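# Load the cartridge into the sealant gun

## Task

Put the cartridge into the sealant gun, whose plunger rod starts already pulled back: push the cartridge's front end all the way forward into the cup of the gun's front ring, with its nozzle poking out through that ring. Then bring the plunger's disc up to rest against the cartridge's back end (the trigger can be used for this). The loaded gun must end up lying on the table itself, not leaning on any other object, and you must then state that you are done.

## Robot and tools

Robot: two arms, left_arm and right_arm, each with a two-finger gripper and a wrist camera. In the scene frame the origin sits at table-top height halfway between the nominal arm bases, +x points out over the table, +z up, and left_arm is on the +y side (this does not match image left/right). Measured bases: left_arm at (-0.029, +0.265, +0.040) m, right_arm at (+0.015, -0.279, +0.047) m, both almost unrotated. A camera stand stands behind the arms. Cameras: cam_high, cam_low (fixed, scene frame), cam_left_wrist, cam_right_wrist (carried, each in its arm's base frame), all 672x504.

Frames: every hand position, quaternion (wxyz), velocity and Hand target in a result is given in that arm's own base frame. Every offset you send is expressed along the axes of that arm's current Hand target, i.e. gripper axes: fingers point along +z, and they open and close along y. The reported position is the spot between the finger pads, about 1 cm short of the tips. Reported pose can be wrong by a few centimetres, more when the arm is stretched.

The 14-number row (used by both motion tools): numbers 1-7 belong to left_arm, 8-14 to right_arm. Per arm the order is dx, dy, dz, rx, ry, rz, opening. Each value is in [-1, 1]. dx..dz are a position offset where 1.0 equals 0.6 m; rx, ry, rz form a single rotation vector where 1.0 equals 180 degrees. These six are offsets, not poses, measured from the arm's Hand target as it stood when the action or move began. The seventh number is absolute: +1 is fully open (0.094 m), -1 is shut. Always resend the opening you want; 0 there means half open, not 'unchanged'. Six zeros mean no new pose request for that arm.

execute_actions(actions, cameras): actions is a list of actions; each action is a table of up to 15 rows, one row per 1/30 s step, and a short table repeats its last row to fill 15 steps. All rows of one action count from that action's starting Hand target, so a repeated offset in a later action keeps moving. Images are returned only when actions is [] or cameras lists names (["all"] for every camera). An empty list also reports the scene number and fields normally omitted. Results list step-by-step end_effector_position samples.

move(target, speed, blend, opening_speed, grip_force, blocking, cameras): target is one 14-number row or a list of up to 15 rows; every row is an offset from the same starting Hand targets, not from the previous row. The gripper travels a straight line. speed is the path top speed in m/s, 0.002 to 2.9 (default 0.25); rotation is capped at twice that in rad/s; give one value or one per target. blend (m) rounds corners of a list; 0 stops at each. opening_speed sets finger travel rate on the -1..1 scale per second, minimum 0.2; use it to close gently on fragile parts. grip_force is the per-pad force limit in newtons, 10 to 50, one value or one per arm; it persists, and low values make closing slow. blocking=false returns after about 0.5 s while motion continues. Whole move is capped at 10 s. The result adds a 'move:' line: done, off_target, moving, held or fault, plus limits such as paced (pose clipped) or held (steps withheld). done means resting within 10 mm and 2 degrees; it says nothing about contact.

wait(seconds 0 to 3600, cameras) lets time pass with no new command; it returns early if a running move ends. stop(cameras) brakes a running move. zoom_image(camera, region=[x0, y0, x1, y1]) enlarges part of the latest image from that camera, pixel coordinates from top-left, at most 504 by 504. finished_scene(scene: 1 or 2) closes the scene permanently; call it only when the gun is loaded and resting on the table, and announce completion.

Reading results: Hand target is the last commanded pose after clipping; the gripper often rests short of it, and the next offset starts from the target, not from where the hand is. If it stays short, add the gap as an offset. Orientation commands are clipped to 40 degrees from the measured orientation each step. grip_measured shows finger opening on the command scale (may read 2.5 mm wide when empty, narrower than a squeezed part). grip_effort_nm is gripper motor effort (negative closing), not pad force. Joint torques are raw drive outputs with offsets and noise. Joint velocities 'within noise' means the arm is still.

Cautions: do not drop parts, release moving parts, or let anything leave the table. Approach slowly; fast contact and targets set deep past a contact push hard. A blocked arm keeps pressing until you command it back past its gripper. Never let grippers, wrist cameras or fingers of the two arms collide or squeeze each other, and avoid strain on camera cables. Keep paths away from an arm's own base, which can whip the elbow around. Sustained loads, stretched poses and unreachable targets heat motors: MOTOR HOT at 75 °C, a fold-away fault at 90 °C, collapse at 100 °C. Small moves may fail or drift; check pose and tilt after each move. Loose objects may occasionally be nudged by the scene.

Each tool is called after "Call:" by a JSON object that holds its "fn" and its "kwargs", one argument or row to a line.

## Session

Call:
{"fn": "execute_actions", "kwargs": {
  "actions": []
}}

Scene clock: 0.00 s.
left_arm: end_effector_position=(+0.3714, -0.1278, +0.1974) grip_measured=+1.000 grip_effort_nm=n/a end_effector_quat_wxyz=(+0.440, +0.114, +0.884, -0.113) | right_arm: end_effector_position=(+0.3802, +0.0630, +0.0467) grip_measured=+1.000 grip_effort_nm=n/a end_effector_quat_wxyz=(+0.459, -0.033, +0.879, -0.123)
Joint positions: left_arm=[-0.304 1.268 0.939 -0.301 0.061 -0.079 0.094] | right_arm=[0.381 1.616 0.527 0.417 0.496 0.062 0.094]
Joint velocities: within noise
Joint torques (N m): no reading
Motor temperatures (°C): left_arm=[32 36 37 40 26 23 30] | right_arm=[26 38 38 44 28 25 27]
Heat: left arm: 40 °C; right arm: 44 °C.
Hand target: left_arm +0.3744, -0.1288, +0.2082; +0.453, +0.114, +0.877, -0.115 | right_arm +0.3821, +0.0638, +0.0496; +0.463, -0.032, +0.877, -0.122
Tool commands: left_gripper/opening=+1.0 right_gripper/opening=+1.0

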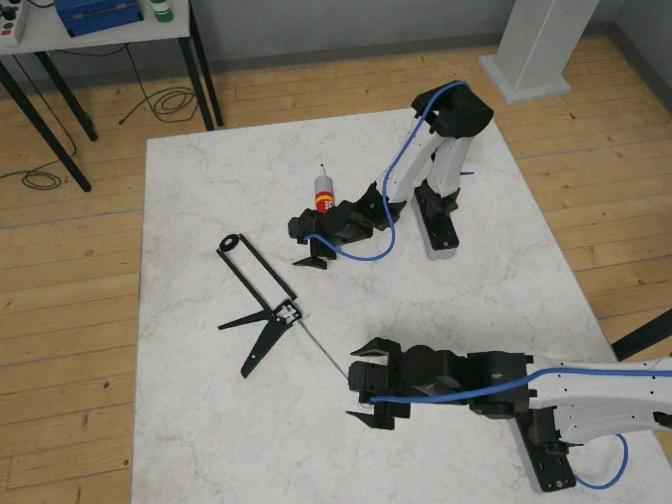

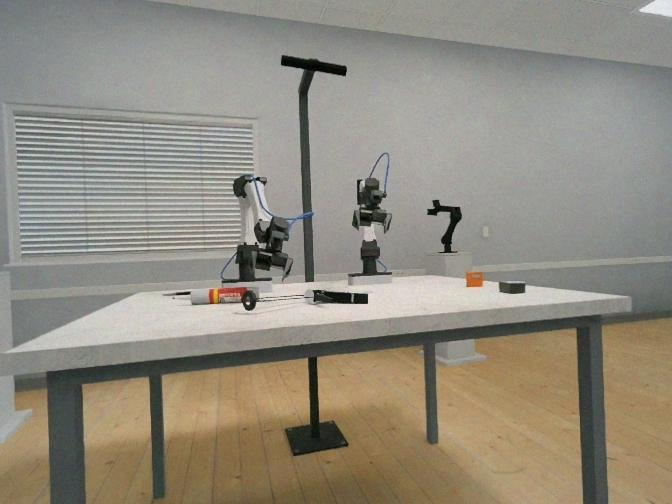

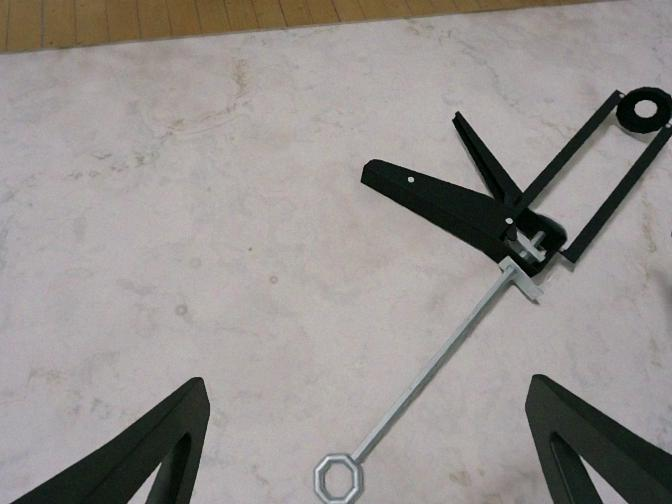

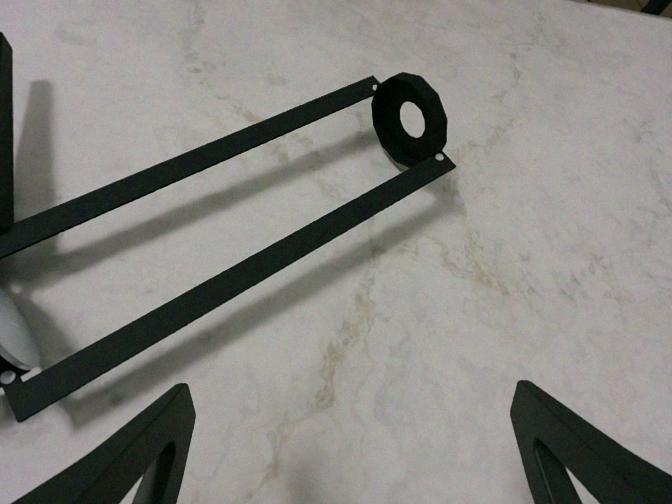

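Call:
{"fn": "zoom_image", "kwargs": {
  "camera": "cam_high",
  "region": [200, 140, 400, 400]
}}

Call:
{"fn": "zoom_image", "kwargs": {
  "camera": "cam_left_wrist",
  "region": [340, 60, 672, 340]
}}

Call:
{"fn": "zoom_image", "kwargs": {
  "camera": "cam_low",
  "region": [140, 250, 400, 330]
}}

Scaled by 1.938.

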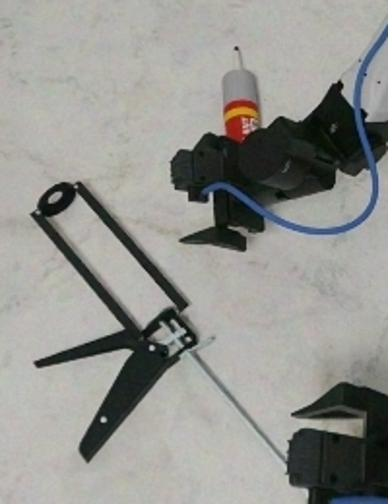

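Scaled by 1.518.

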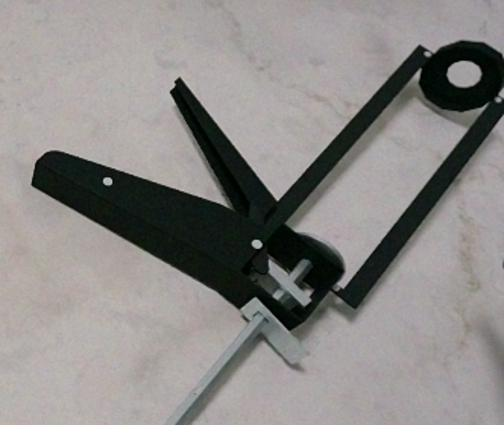

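Scaled by 1.938.

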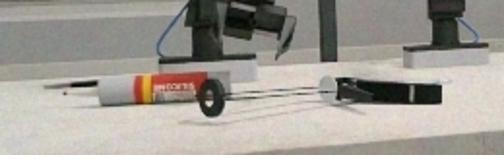

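Call:
{"fn": "move", "kwargs": {
  "target": [-0.1,0,-0.1,0,0,0,1,-0.17,-0.09,-0.318,-0.081,0.307,0.021,1],
  "cameras": ["all"]
}}

Scene clock: 32.30 s.
left_arm: end_effector_position=(+0.3618, -0.1161, +0.2694) grip_measured=+1.000 grip_effort_nm=0.03 end_effector_quat_wxyz=(+0.430, +0.109, +0.890, -0.110) | right_arm: end_effector_position=(+0.2826, +0.0639, +0.2377) grip_measured=+1.000 grip_effort_nm=-0.01 end_effector_quat_wxyz=(+0.091, -0.001, +0.996, +0.012)
Joint positions: left_arm=[-0.275 1.252 1.235 -0.636 0.078 -0.07 0.094] | right_arm=[0.233 1.551 1.736 -1.573 0.018 0.229 0.094]
Joint torques (N m): left_arm=[0.76 -6.57 8.76 1.85 -0.04 0.18] | right_arm=[-0.73 -5.96 7.92 0.74 -0.12 -0.15]
Motor temperatures (°C): left_arm=[31 38 41 45 26 23 29] | right_arm=[26 41 39 46 28 25 27]
Heat: left arm: 45 °C; right arm: 46 °C.
Hand target: left_arm +0.3621, -0.1162, +0.2911; +0.453, +0.114, +0.877, -0.116 | right_arm +0.2807, +0.0638, +0.2483; +0.001, -0.001, +1.000, +0.000
Off the commanded pose: left_arm 0.022 m, 3 deg | right_arm 0.011 m, 10 deg.
joint sent to its limit (right arm) — joint 4 (wrist pitch), lower limit. The joint targets are off in orientation, not in position.
move: off_target (left_arm, right_arm)
cam_left_wrist: T_world_to_cam=[[-0.28632, -0.95672, 0.05212, -0.01293], [-0.87794, 0.24017, -0.41418, 0.50218], [0.38374, -0.16435, -0.9087, 0.19543]] pos_world=[0.36218, -0.10086, 0.38626]
cam_right_wrist: T_world_to_cam=[[-0.01263, -0.99907, -0.0413, 0.08214], [-0.94695, -0.00131, 0.32137, 0.23694], [-0.32113, 0.04317, -0.94605, 0.42084]] pos_world=[0.36055, 0.06421, 0.32538]

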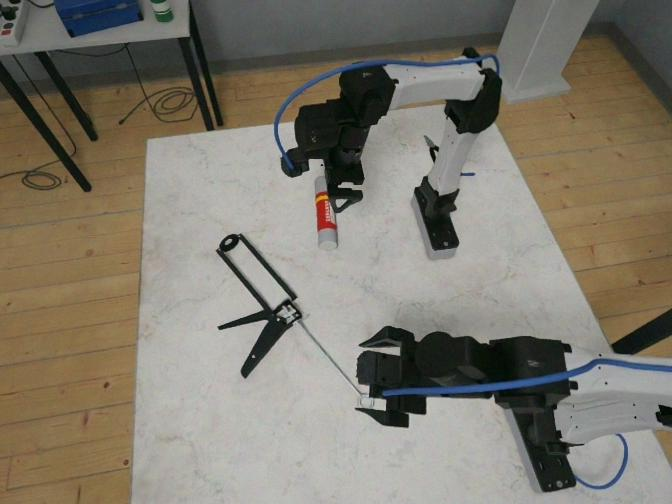

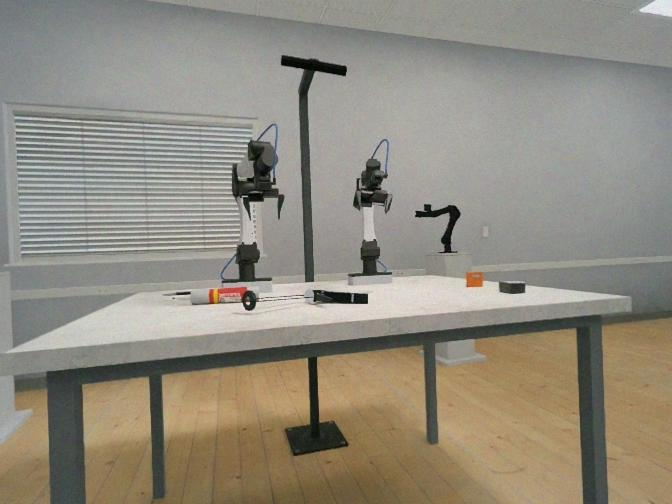

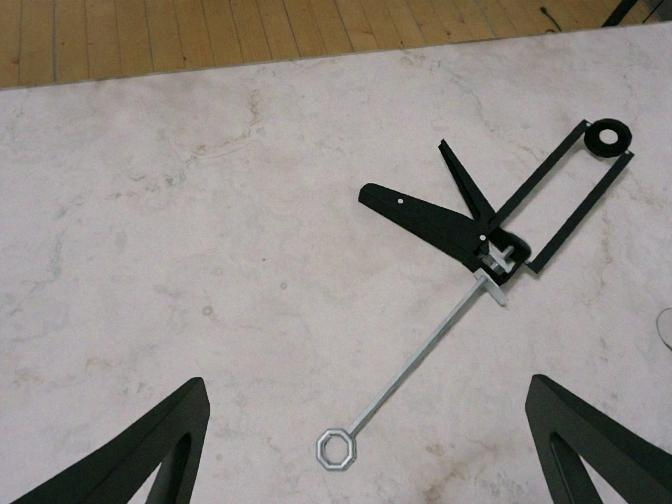

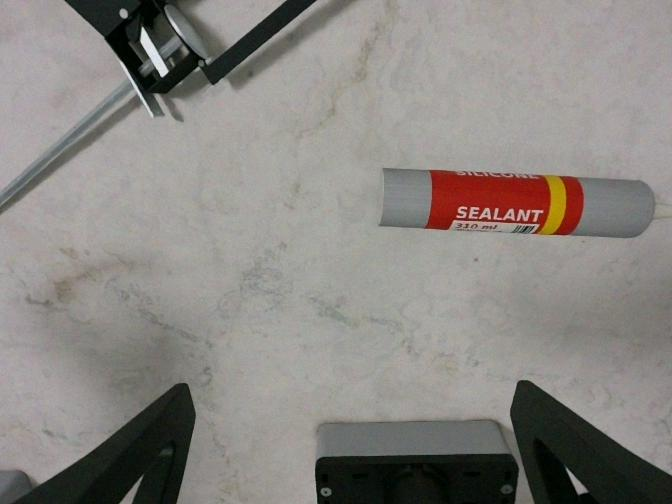

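Call:
{"fn": "move", "kwargs": {
  "target": [0,0,0,0,0,0,1,-0.374,-0.093,0.08,0,0,0.3056,1],
  "cameras": ["all"]
}}

Scene clock: 93.67 s.
left_arm: end_effector_position=(+0.3618, -0.1161, +0.2694) grip_measured=+1.000 grip_effort_nm=0.03 end_effector_quat_wxyz=(+0.430, +0.109, +0.890, -0.110) | right_arm: end_effector_position=(+0.5013, +0.0103, +0.2069) grip_measured=+1.000 grip_effort_nm=-0.01 end_effector_quat_wxyz=(+0.156, +0.445, +0.878, +0.075)
Joint positions: left_arm=[-0.275 1.252 1.235 -0.636 0.078 -0.07 0.094] | right_arm=[0.026 2.363 2.716 -1.577 0.016 0.962 0.094]
Joint torques (N m): left_arm=[0.77 -6.54 8.87 1.84 -0.05 0.17] | right_arm=[-0.53 -8.28 7.82 1.1 -0.02 0.06]
Motor temperatures (°C): left_arm=[31 40 51 43 26 23 28] | right_arm=[26 43 43 41 28 25 27]
Heat: left arm: 51 °C; right arm: 43 °C.
Hand target: left_arm +0.3621, -0.1162, +0.2912; +0.453, +0.114, +0.877, -0.116 | right_arm +0.5051, +0.0084, +0.2004; +0.000, +0.461, +0.887, +0.000
Off the commanded pose: left_arm 0.022 m, 3 deg | right_arm 0.008 m, 20 deg.
joint sent to its limit (right arm) — joint 4 (wrist pitch), lower limit. The joint targets are off in orientation, not in position.
move: off_target (right_arm)
cam_left_wrist: T_world_to_cam=[[-0.28632, -0.95672, 0.05212, -0.01293], [-0.87794, 0.24017, -0.41418, 0.50218], [0.38374, -0.16435, -0.9087, 0.19543]] pos_world=[0.36218, -0.10086, 0.38626]
cam_right_wrist: T_world_to_cam=[[-0.76538, -0.57589, -0.28731, 0.45397], [-0.64212, 0.71334, 0.28074, 0.30211], [0.04328, 0.39937, -0.91577, 0.27165]] pos_world=[0.52969, -0.06256, 0.29438]

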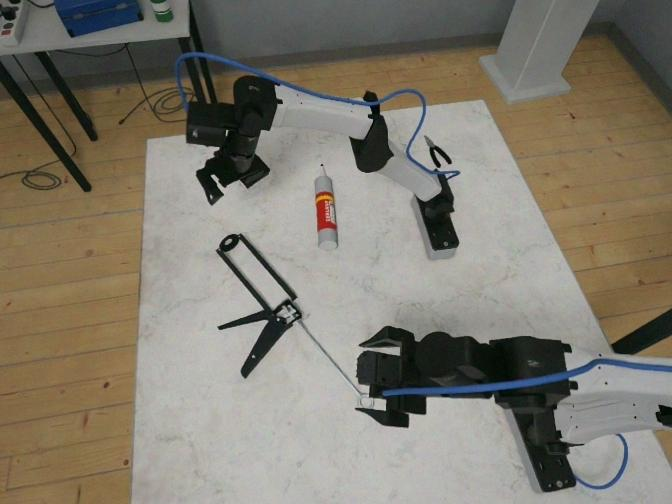

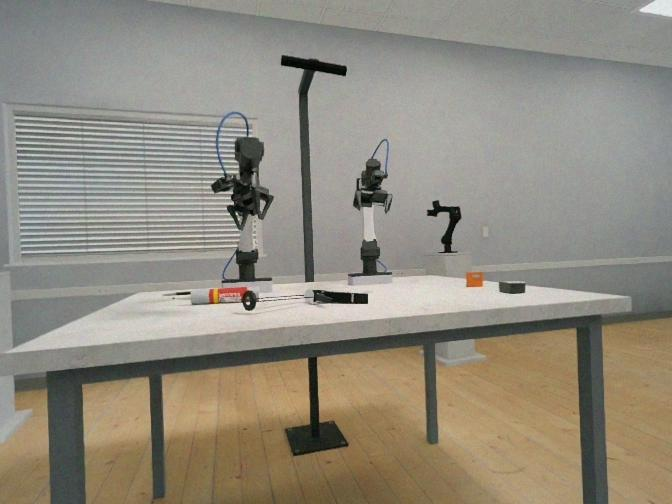

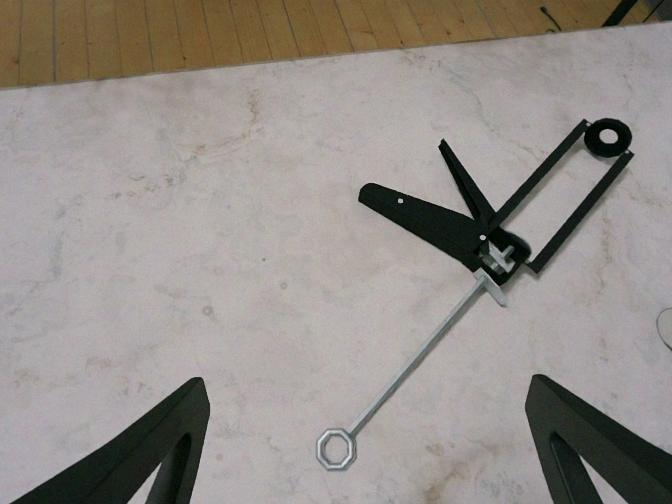

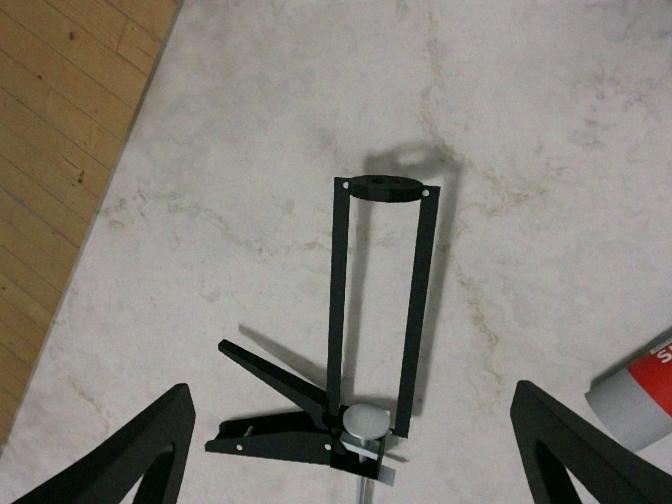

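Call:
{"fn": "zoom_image", "kwargs": {
  "camera": "cam_right_wrist",
  "region": [200, 160, 460, 504]
}}

Scaled by 1.465.

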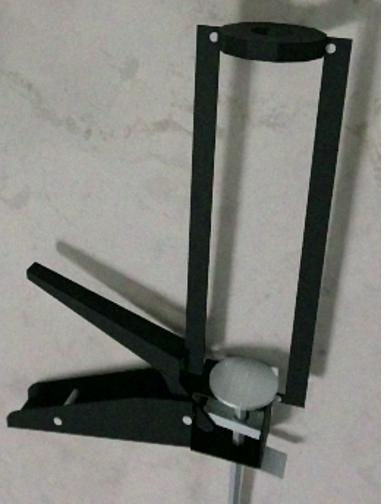

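Call:
{"fn": "move", "kwargs": {
  "target": [0,0,0,0,0,0,1,0.1133,-0.3635,0.2,0,0,0.2089,1],
  "cameras": ["cam_high","cam_low","cam_right_wrist"]
}}

Scene clock: 127.50 s.
left_arm: end_effector_position=(+0.3618, -0.1161, +0.2694) grip_measured=+1.000 grip_effort_nm=0.03 end_effector_quat_wxyz=(+0.430, +0.109, +0.890, -0.110) | right_arm: end_effector_position=(+0.2863, -0.0604, +0.0760) grip_measured=+1.000 grip_effort_nm=-0.01 end_effector_quat_wxyz=(-0.008, +0.715, +0.699, -0.012)
Joint positions: left_arm=[-0.275 1.252 1.235 -0.636 0.078 -0.07 0.094] | right_arm=[-0.202 1.694 1.248 -1.152 0.01 1.393 0.094]
Joint torques (N m): left_arm=[0.77 -6.52 8.81 1.84 -0.04 0.15] | right_arm=[-0.69 -7.46 5.41 0.36 0.02 0.06]
Motor temperatures (°C): left_arm=[31 40 53 42 26 22 27] | right_arm=[25 48 42 39 28 25 27]
Heat: left arm: 53 °C; right arm: 48 °C.
Hand target: left_arm +0.3621, -0.1162, +0.2912; +0.453, +0.114, +0.877, -0.116 | right_arm +0.2876, -0.0613, +0.0802; +0.000, +0.723, +0.691, +0.000
Off the commanded pose: left_arm 0.022 m, 3 deg | right_arm 0.004 m, 2 deg.
move: done
cam_right_wrist: T_world_to_cam=[[-0.99894, 0.04344, 0.01545, 0.29235], [0.0455, 0.87455, 0.4828, 0.04881], [0.00747, 0.48299, -0.8756, 0.20156]] pos_world=[0.28831, -0.15274, 0.14841]

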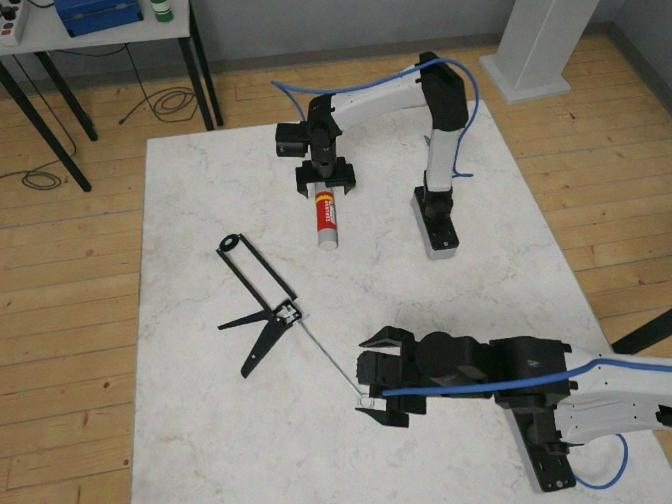

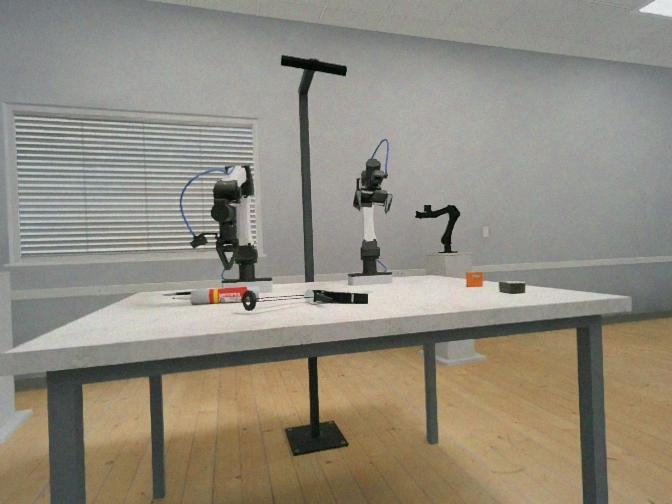

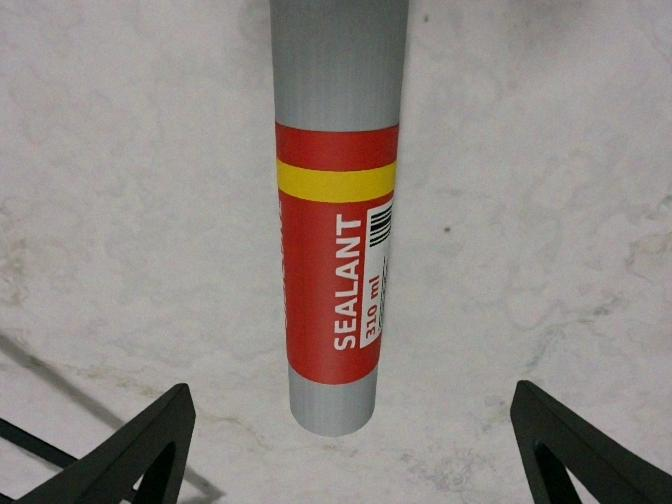

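Call:
{"fn": "move", "kwargs": {
  "target": [0,0,0,0,0,0,1,0,0.006,0.1533,0,0,0.002,1],
  "cameras": ["cam_high","cam_low","cam_right_wrist"]
}}

Scene clock: 136.70 s.
left_arm: end_effector_position=(+0.3618, -0.1161, +0.2694) grip_measured=+1.000 grip_effort_nm=0.03 end_effector_quat_wxyz=(+0.430, +0.109, +0.890, -0.110) | right_arm: end_effector_position=(+0.2929, -0.0615, -0.0050) grip_measured=+1.000 grip_effort_nm=-0.01 end_effector_quat_wxyz=(+0.007, +0.719, +0.695, +0.000)
Joint positions: left_arm=[-0.275 1.252 1.235 -0.636 0.078 -0.07 0.094] | right_arm=[-0.202 1.796 1.024 -0.787 0.009 1.402 0.094]
Joint torques (N m): left_arm=[0.76 -6.6 8.88 1.82 -0.06 0.16] | right_arm=[-0.47 -4.7 4.86 0.51 0.04 0.08]
Heat: left arm: 53 °C; right arm: 48 °C.
Hand target: left_arm +0.3621, -0.1162, +0.2912; +0.453, +0.114, +0.877, -0.116 | right_arm +0.2913, -0.0615, -0.0118; +0.000, +0.725, +0.689, +0.000
Off the commanded pose: left_arm 0.022 m, 3 deg | right_arm 0.007 m, 1 deg.
move: done
cam_right_wrist: T_world_to_cam=[[-0.99831, 0.05293, -0.0241, 0.30054], [0.03496, 0.87734, 0.4786, 0.09181], [0.04647, 0.47695, -0.8777, 0.1193]] pos_world=[0.29128, -0.15335, 0.06801]

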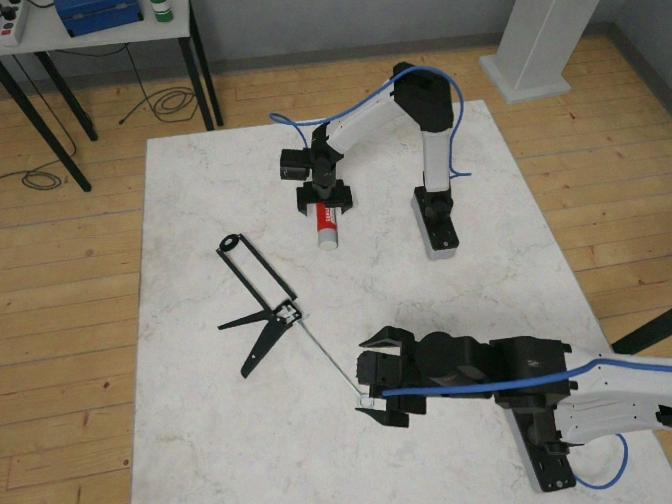

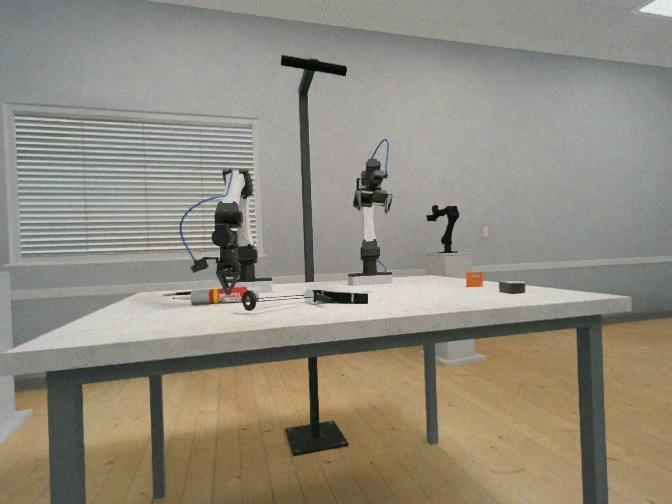

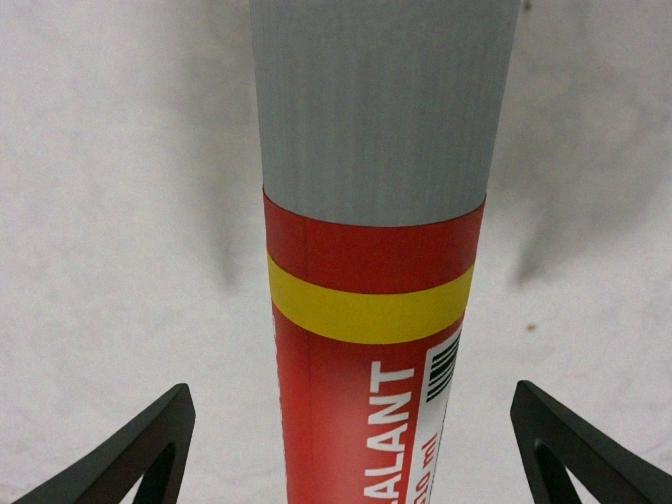

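Call:
{"fn": "move", "kwargs": {
  "target": [0,0,0,0,0,0,1,0,0,0.022,0,0,0,1],
  "cameras": ["cam_right_wrist"]
}}

Scene clock: 139.93 s.
left_arm: end_effector_position=(+0.3618, -0.1161, +0.2694) grip_measured=+1.000 grip_effort_nm=0.03 end_effector_quat_wxyz=(+0.430, +0.109, +0.890, -0.110) | right_arm: end_effector_position=(+0.2927, -0.0614, -0.0186) grip_measured=+1.000 grip_effort_nm=-0.01 end_effector_quat_wxyz=(+0.007, +0.719, +0.695, +0.000)
Joint positions: left_arm=[-0.275 1.252 1.235 -0.636 0.078 -0.07 0.094] | right_arm=[-0.202 1.825 0.998 -0.733 0.008 1.402 0.094]
Joint torques (N m): left_arm=[0.7 -6.58 8.81 1.82 -0.05 0.16] | right_arm=[-0.49 -4.75 4.83 0.5 0.04 0.06]
Heat: left arm: 53 °C; right arm: 48 °C.
Hand target: left_arm +0.3621, -0.1162, +0.2912; +0.453, +0.114, +0.877, -0.116 | right_arm +0.2913, -0.0614, -0.0250; +0.000, +0.725, +0.689, +0.000
Off the commanded pose: left_arm 0.022 m, 3 deg | right_arm 0.007 m, 1 deg.
move: done
cam_right_wrist: T_world_to_cam=[[-0.99834, 0.05295, -0.02259, 0.29994], [0.03567, 0.877, 0.47916, 0.09795], [0.04518, 0.47756, -0.87744, 0.10778]] pos_world=[0.29107, -0.15325, 0.05441]

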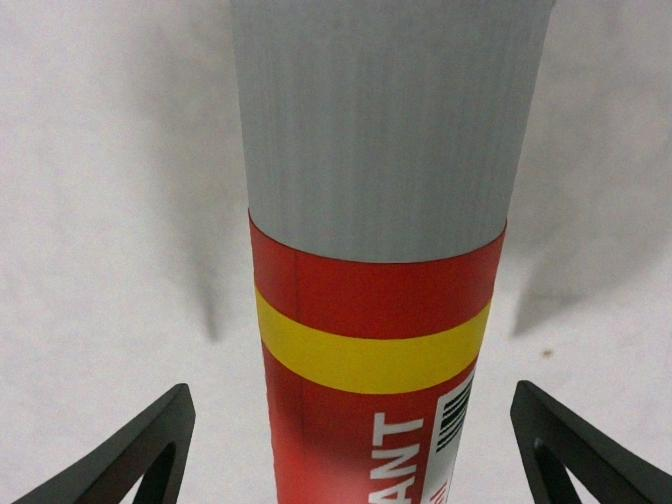

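Call:
{"fn": "move", "kwargs": {
  "target": [0,0,0,0,0,0,1,0,0,0,0,0,0,-0.04],
  "opening_speed": 0.5,
  "cameras": ["cam_right_wrist"]
}}

Scene clock: 144.33 s.
left_arm: end_effector_position=(+0.3618, -0.1161, +0.2694) grip_measured=+1.000 grip_effort_nm=0.03 end_effector_quat_wxyz=(+0.430, +0.109, +0.890, -0.110) | right_arm: end_effector_position=(+0.2930, -0.0615, -0.0186) grip_measured=+0.050 grip_effort_nm=-0.98 end_effector_quat_wxyz=(+0.007, +0.719, +0.695, +0.000)
Joint positions: left_arm=[-0.275 1.252 1.235 -0.636 0.078 -0.07 0.094] | right_arm=[-0.202 1.825 0.998 -0.732 0.008 1.404 0.049]
Joint torques (N m): left_arm=[0.81 -6.6 8.83 1.83 -0.06 0.18] | right_arm=[-0.47 -4.78 4.83 0.48 0.04 0.04]
Heat: left arm: 53 °C; right arm: 47 °C.
Hand target: left_arm +0.3621, -0.1162, +0.2912; +0.453, +0.114, +0.877, -0.116 | right_arm +0.2913, -0.0614, -0.0250; +0.000, +0.725, +0.689, +0.000
Off the commanded pose: left_arm 0.022 m, 3 deg | right_arm 0.007 m, 1 deg.
move: done
cam_right_wrist: T_world_to_cam=[[-0.9982, 0.05487, -0.02407, 0.30038], [0.03666, 0.87711, 0.4789, 0.09777], [0.04739, 0.47715, -0.87754, 0.10712]] pos_world=[0.29118, -0.15335, 0.05441]

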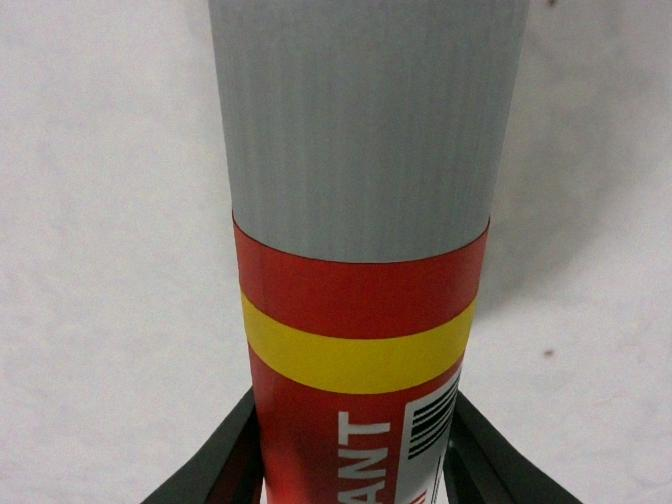

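Call:
{"fn": "move", "kwargs": {
  "target": [0,0,0,0,0,0,1,0,0,-0.25,0,0,0,-0.04],
  "cameras": ["all"]
}}

Scene clock: 148.60 s.
left_arm: end_effector_position=(+0.3618, -0.1161, +0.2694) grip_measured=+1.000 grip_effort_nm=0.03 end_effector_quat_wxyz=(+0.430, +0.109, +0.890, -0.110) | right_arm: end_effector_position=(+0.2860, -0.0596, +0.1147) grip_measured=+0.047 grip_effort_nm=-1.04 end_effector_quat_wxyz=(-0.009, +0.719, +0.695, -0.010)
Joint positions: left_arm=[-0.275 1.252 1.235 -0.636 0.078 -0.07 0.094] | right_arm=[-0.202 1.672 1.379 -1.303 0.006 1.404 0.049]
Joint torques (N m): left_arm=[0.81 -6.52 8.83 1.82 -0.06 0.16] | right_arm=[-0.5 -6.15 9.51 0.16 0.07 0.04]
Heat: left arm: 53 °C; right arm: 47 °C.
Hand target: left_arm +0.3621, -0.1162, +0.2912; +0.453, +0.114, +0.877, -0.116 | right_arm +0.2913, -0.0615, +0.1249; +0.000, +0.725, +0.689, +0.000
Off the commanded pose: left_arm 0.022 m, 3 deg | right_arm 0.012 m, 2 deg.
move: off_target (right_arm)
cam_left_wrist: T_world_to_cam=[[-0.28632, -0.95672, 0.05212, -0.01293], [-0.87794, 0.24017, -0.41418, 0.50218], [0.38374, -0.16435, -0.9087, 0.19543]] pos_world=[0.36218, -0.10086, 0.38626]
cam_right_wrist: T_world_to_cam=[[-0.9984, 0.05491, 0.01369, 0.29215], [0.05464, 0.87228, 0.48595, 0.02634], [0.01474, 0.48592, -0.87388, 0.23299]] pos_world=[0.28681, -0.15224, 0.18681]

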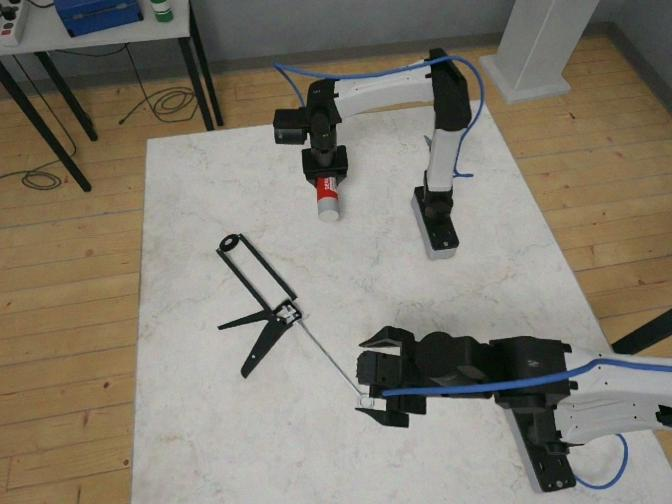

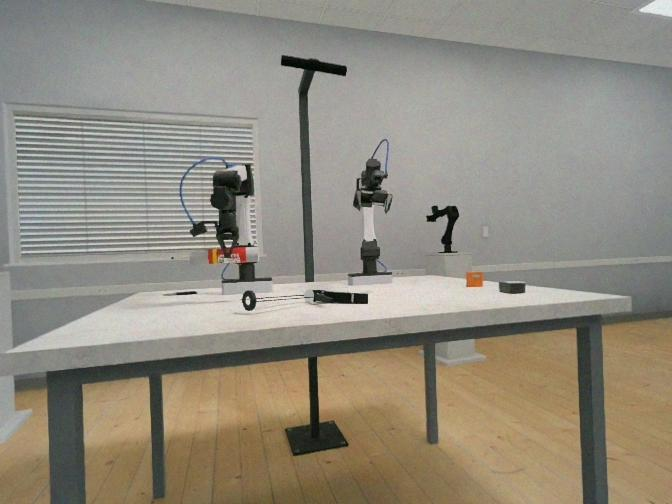

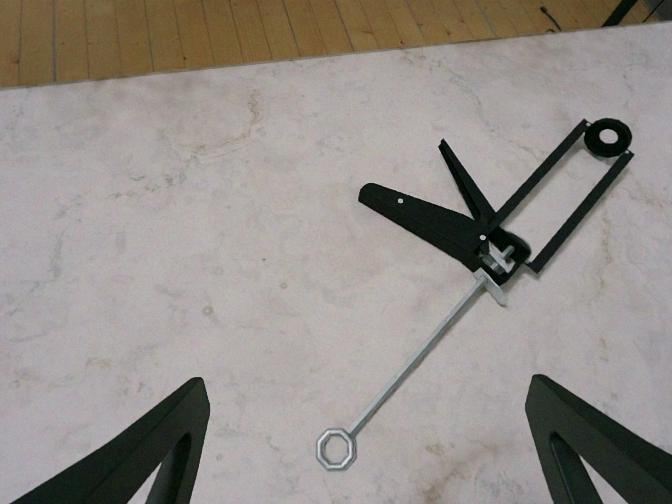

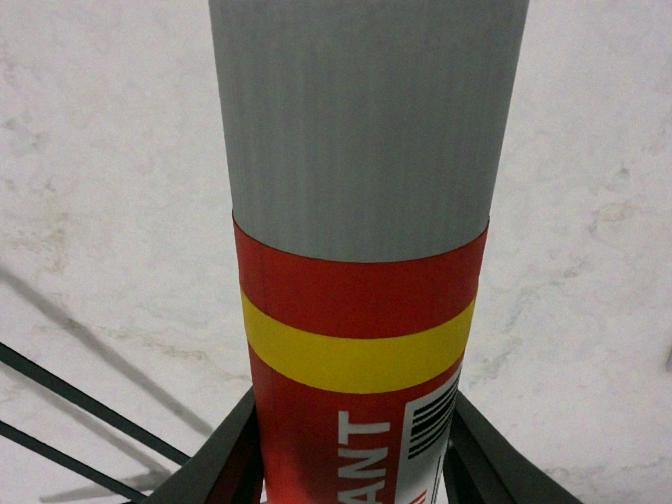

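Call:
{"fn": "move", "kwargs": {
  "target": [0,0,0,0,0,0,1,0.3655,0.2403,-0.01,0,0,-0.205,-0.04],
  "cameras": ["all"]
}}

Scene clock: 180.30 s.
left_arm: end_effector_position=(+0.3618, -0.1161, +0.2694) grip_measured=+1.000 grip_effort_nm=0.03 end_effector_quat_wxyz=(+0.430, +0.109, +0.890, -0.110) | right_arm: end_effector_position=(+0.4418, +0.1476, +0.1270) grip_measured=+0.047 grip_effort_nm=-1.04 end_effector_quat_wxyz=(+0.023, +0.473, +0.881, +0.023)
Joint positions: left_arm=[-0.275 1.252 1.235 -0.636 0.078 -0.07 0.094] | right_arm=[0.323 2.371 2.442 -1.576 0.002 1.309 0.049]
Joint torques (N m): left_arm=[0.77 -6.6 8.79 1.81 -0.03 0.17] | right_arm=[0.42 -9.73 9.39 0.43 0.09 -0.2]
Heat: left arm: 54 °C; right arm: 46 °C.
Hand target: left_arm +0.3621, -0.1162, +0.2912; +0.453, +0.114, +0.877, -0.116 | right_arm +0.4463, +0.1502, +0.1311; +0.000, +0.469, +0.883, +0.000
Off the commanded pose: left_arm 0.022 m, 3 deg | right_arm 0.007 m, 4 deg.
joint sent to its limit (right arm) — joint 4 (wrist pitch), lower limit. The joint targets are off in orientation, not in position.
move: off_target (right_arm)
cam_left_wrist: T_world_to_cam=[[-0.28632, -0.95672, 0.05212, -0.01293], [-0.87794, 0.24017, -0.41418, 0.50218], [0.38374, -0.16435, -0.9087, 0.19543]] pos_world=[0.36218, -0.10086, 0.38626]
cam_right_wrist: T_world_to_cam=[[-0.84143, -0.535, -0.07591, 0.46531], [-0.50322, 0.72464, 0.47082, 0.1012], [-0.19688, 0.43437, -0.87896, 0.2425]] pos_world=[0.49019, 0.07028, 0.20082]

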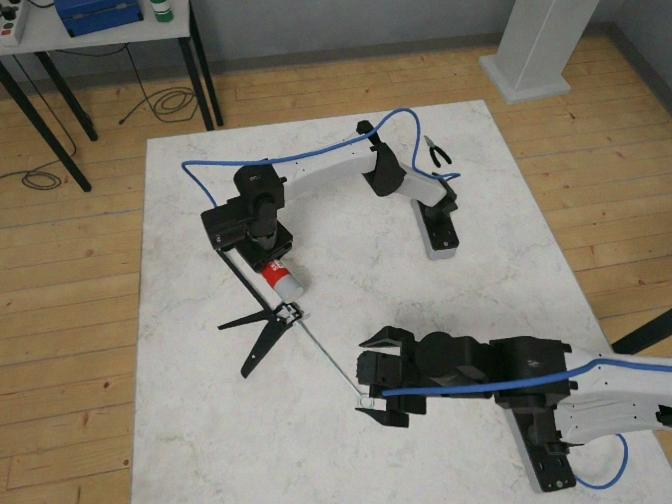

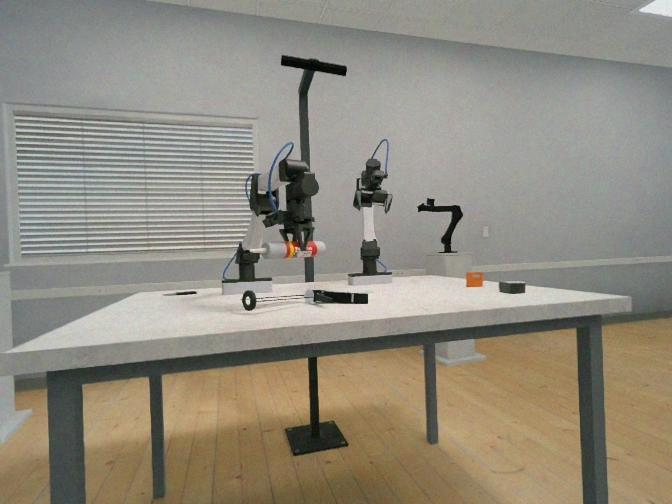

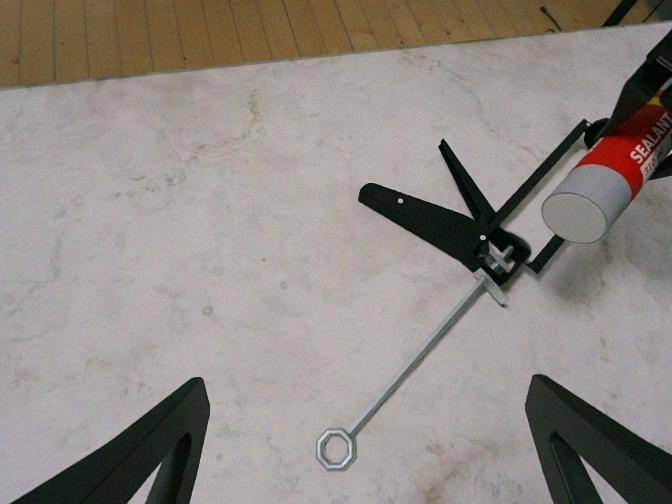

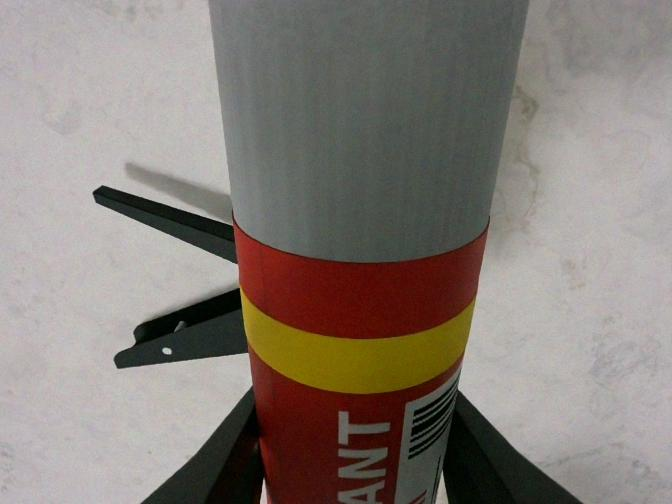

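Call:
{"fn": "zoom_image", "kwargs": {
  "camera": "cam_low",
  "region": [220, 220, 380, 330]
}}

Call:
{"fn": "zoom_image", "kwargs": {
  "camera": "cam_left_wrist",
  "region": [440, 60, 672, 300]
}}

Scaled by 3.150.

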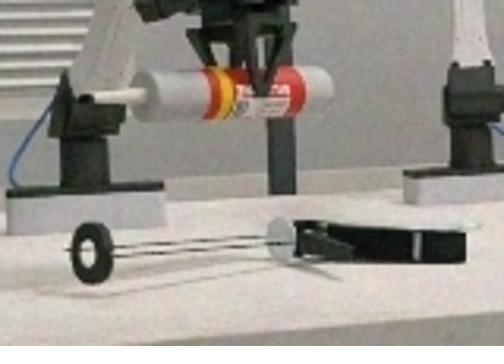

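Scaled by 2.100.

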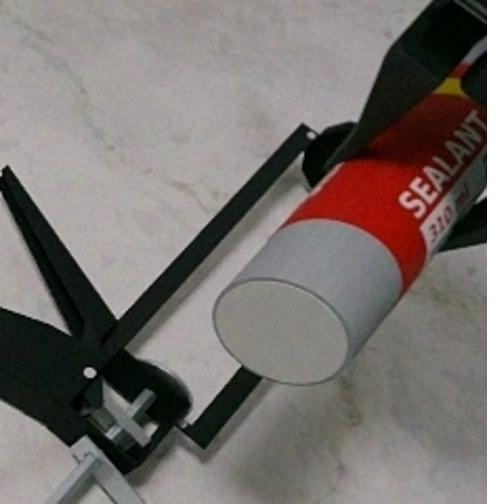

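Call:
{"fn": "move", "kwargs": {
  "target": [0,0,0,0,0,0,1,0.02,0.009,0.102,0,0.0833,0,-0.04],
  "speed": 0.15,
  "cameras": ["cam_low","cam_left_wrist","cam_high"]
}}

Call:
{"fn": "zoom_image", "kwargs": {
  "camera": "cam_low",
  "region": [220, 220, 380, 330]
}}

Call:
{"fn": "zoom_image", "kwargs": {
  "camera": "cam_left_wrist",
  "region": [440, 60, 672, 300]
}}

Scene clock: 204.07 s.
left_arm: end_effector_position=(+0.3618, -0.1161, +0.2694) grip_measured=+1.000 grip_effort_nm=0.02 end_effector_quat_wxyz=(+0.430, +0.109, +0.890, -0.110) | right_arm: end_effector_position=(+0.4389, +0.1613, +0.0651) grip_measured=+0.047 grip_effort_nm=-1.04 end_effector_quat_wxyz=(-0.103, +0.467, +0.876, +0.055)
Joint positions: left_arm=[-0.275 1.252 1.235 -0.636 0.078 -0.07 0.094] | right_arm=[0.27 2.528 2.458 -1.576 -0.222 1.241 0.049]
Joint torques (N m): left_arm=[0.83 -6.49 8.79 1.81 -0.04 0.17] | right_arm=[-0.7 -10.59 9.18 0.08 -0.36 -0.14]
Motor temperatures (°C): left_arm=[30 40 55 41 25 22 26] | right_arm=[25 55 45 35 27 25 29]
Heat: left arm: 55 °C; right arm: 55 °C.
Hand target: left_arm +0.3621, -0.1162, +0.2912; +0.453, +0.114, +0.877, -0.116 | right_arm +0.4442, +0.1633, +0.0700; -0.115, +0.465, +0.876, +0.062
Off the commanded pose: left_arm 0.022 m, 3 deg | right_arm 0.007 m, 2 deg.
joint sent to its limit (right arm) — joint 4 (wrist pitch), lower limit. The joint targets still meet the commanded pose.
move: done
cam_left_wrist: T_world_to_cam=[[-0.28632, -0.95672, 0.05212, -0.01293], [-0.87794, 0.24017, -0.41418, 0.50218], [0.38374, -0.16435, -0.9087, 0.19543]] pos_world=[0.36218, -0.10086, 0.38626]
Images, in order (width x height): cam_high 672x504, cam_low 672x504, cam_left_wrist 672x504.

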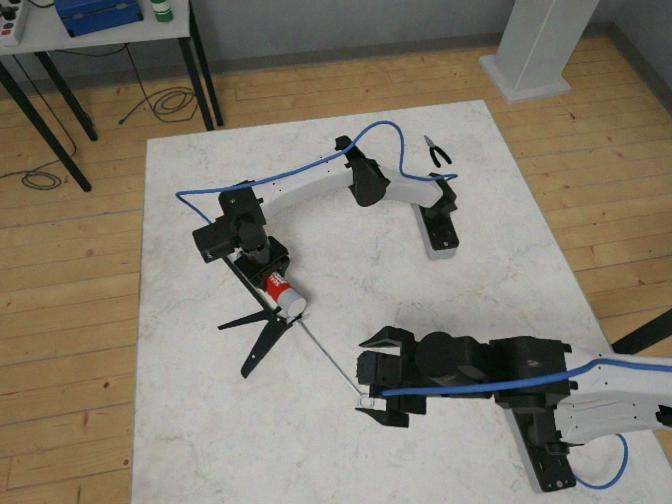

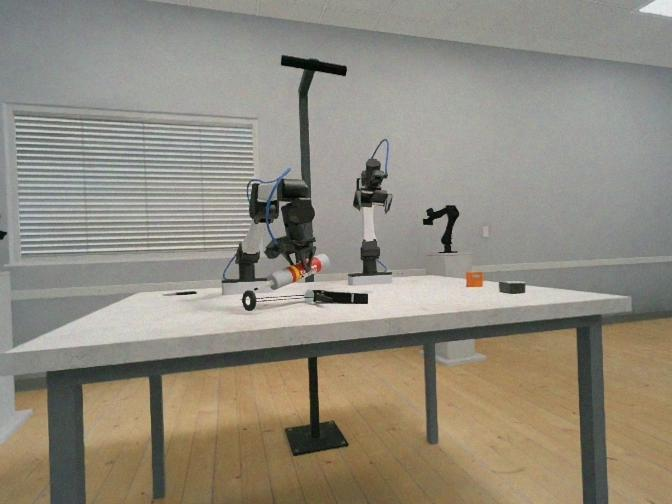

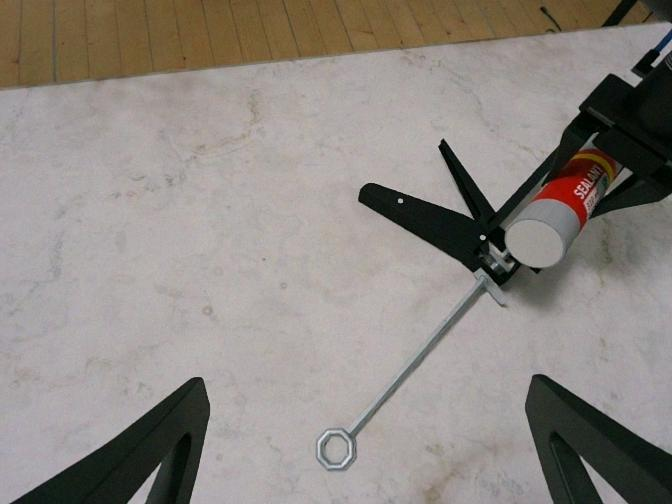

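Scaled by 3.150.

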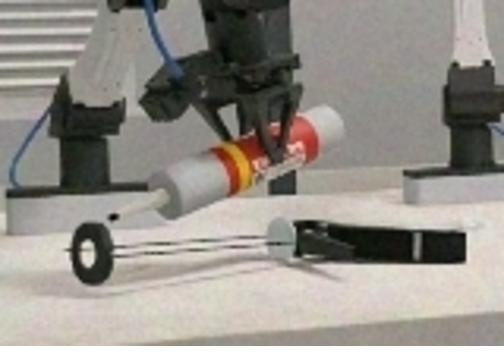

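Scaled by 2.100.

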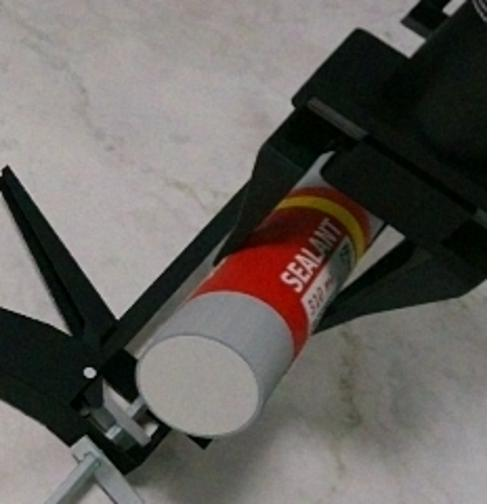

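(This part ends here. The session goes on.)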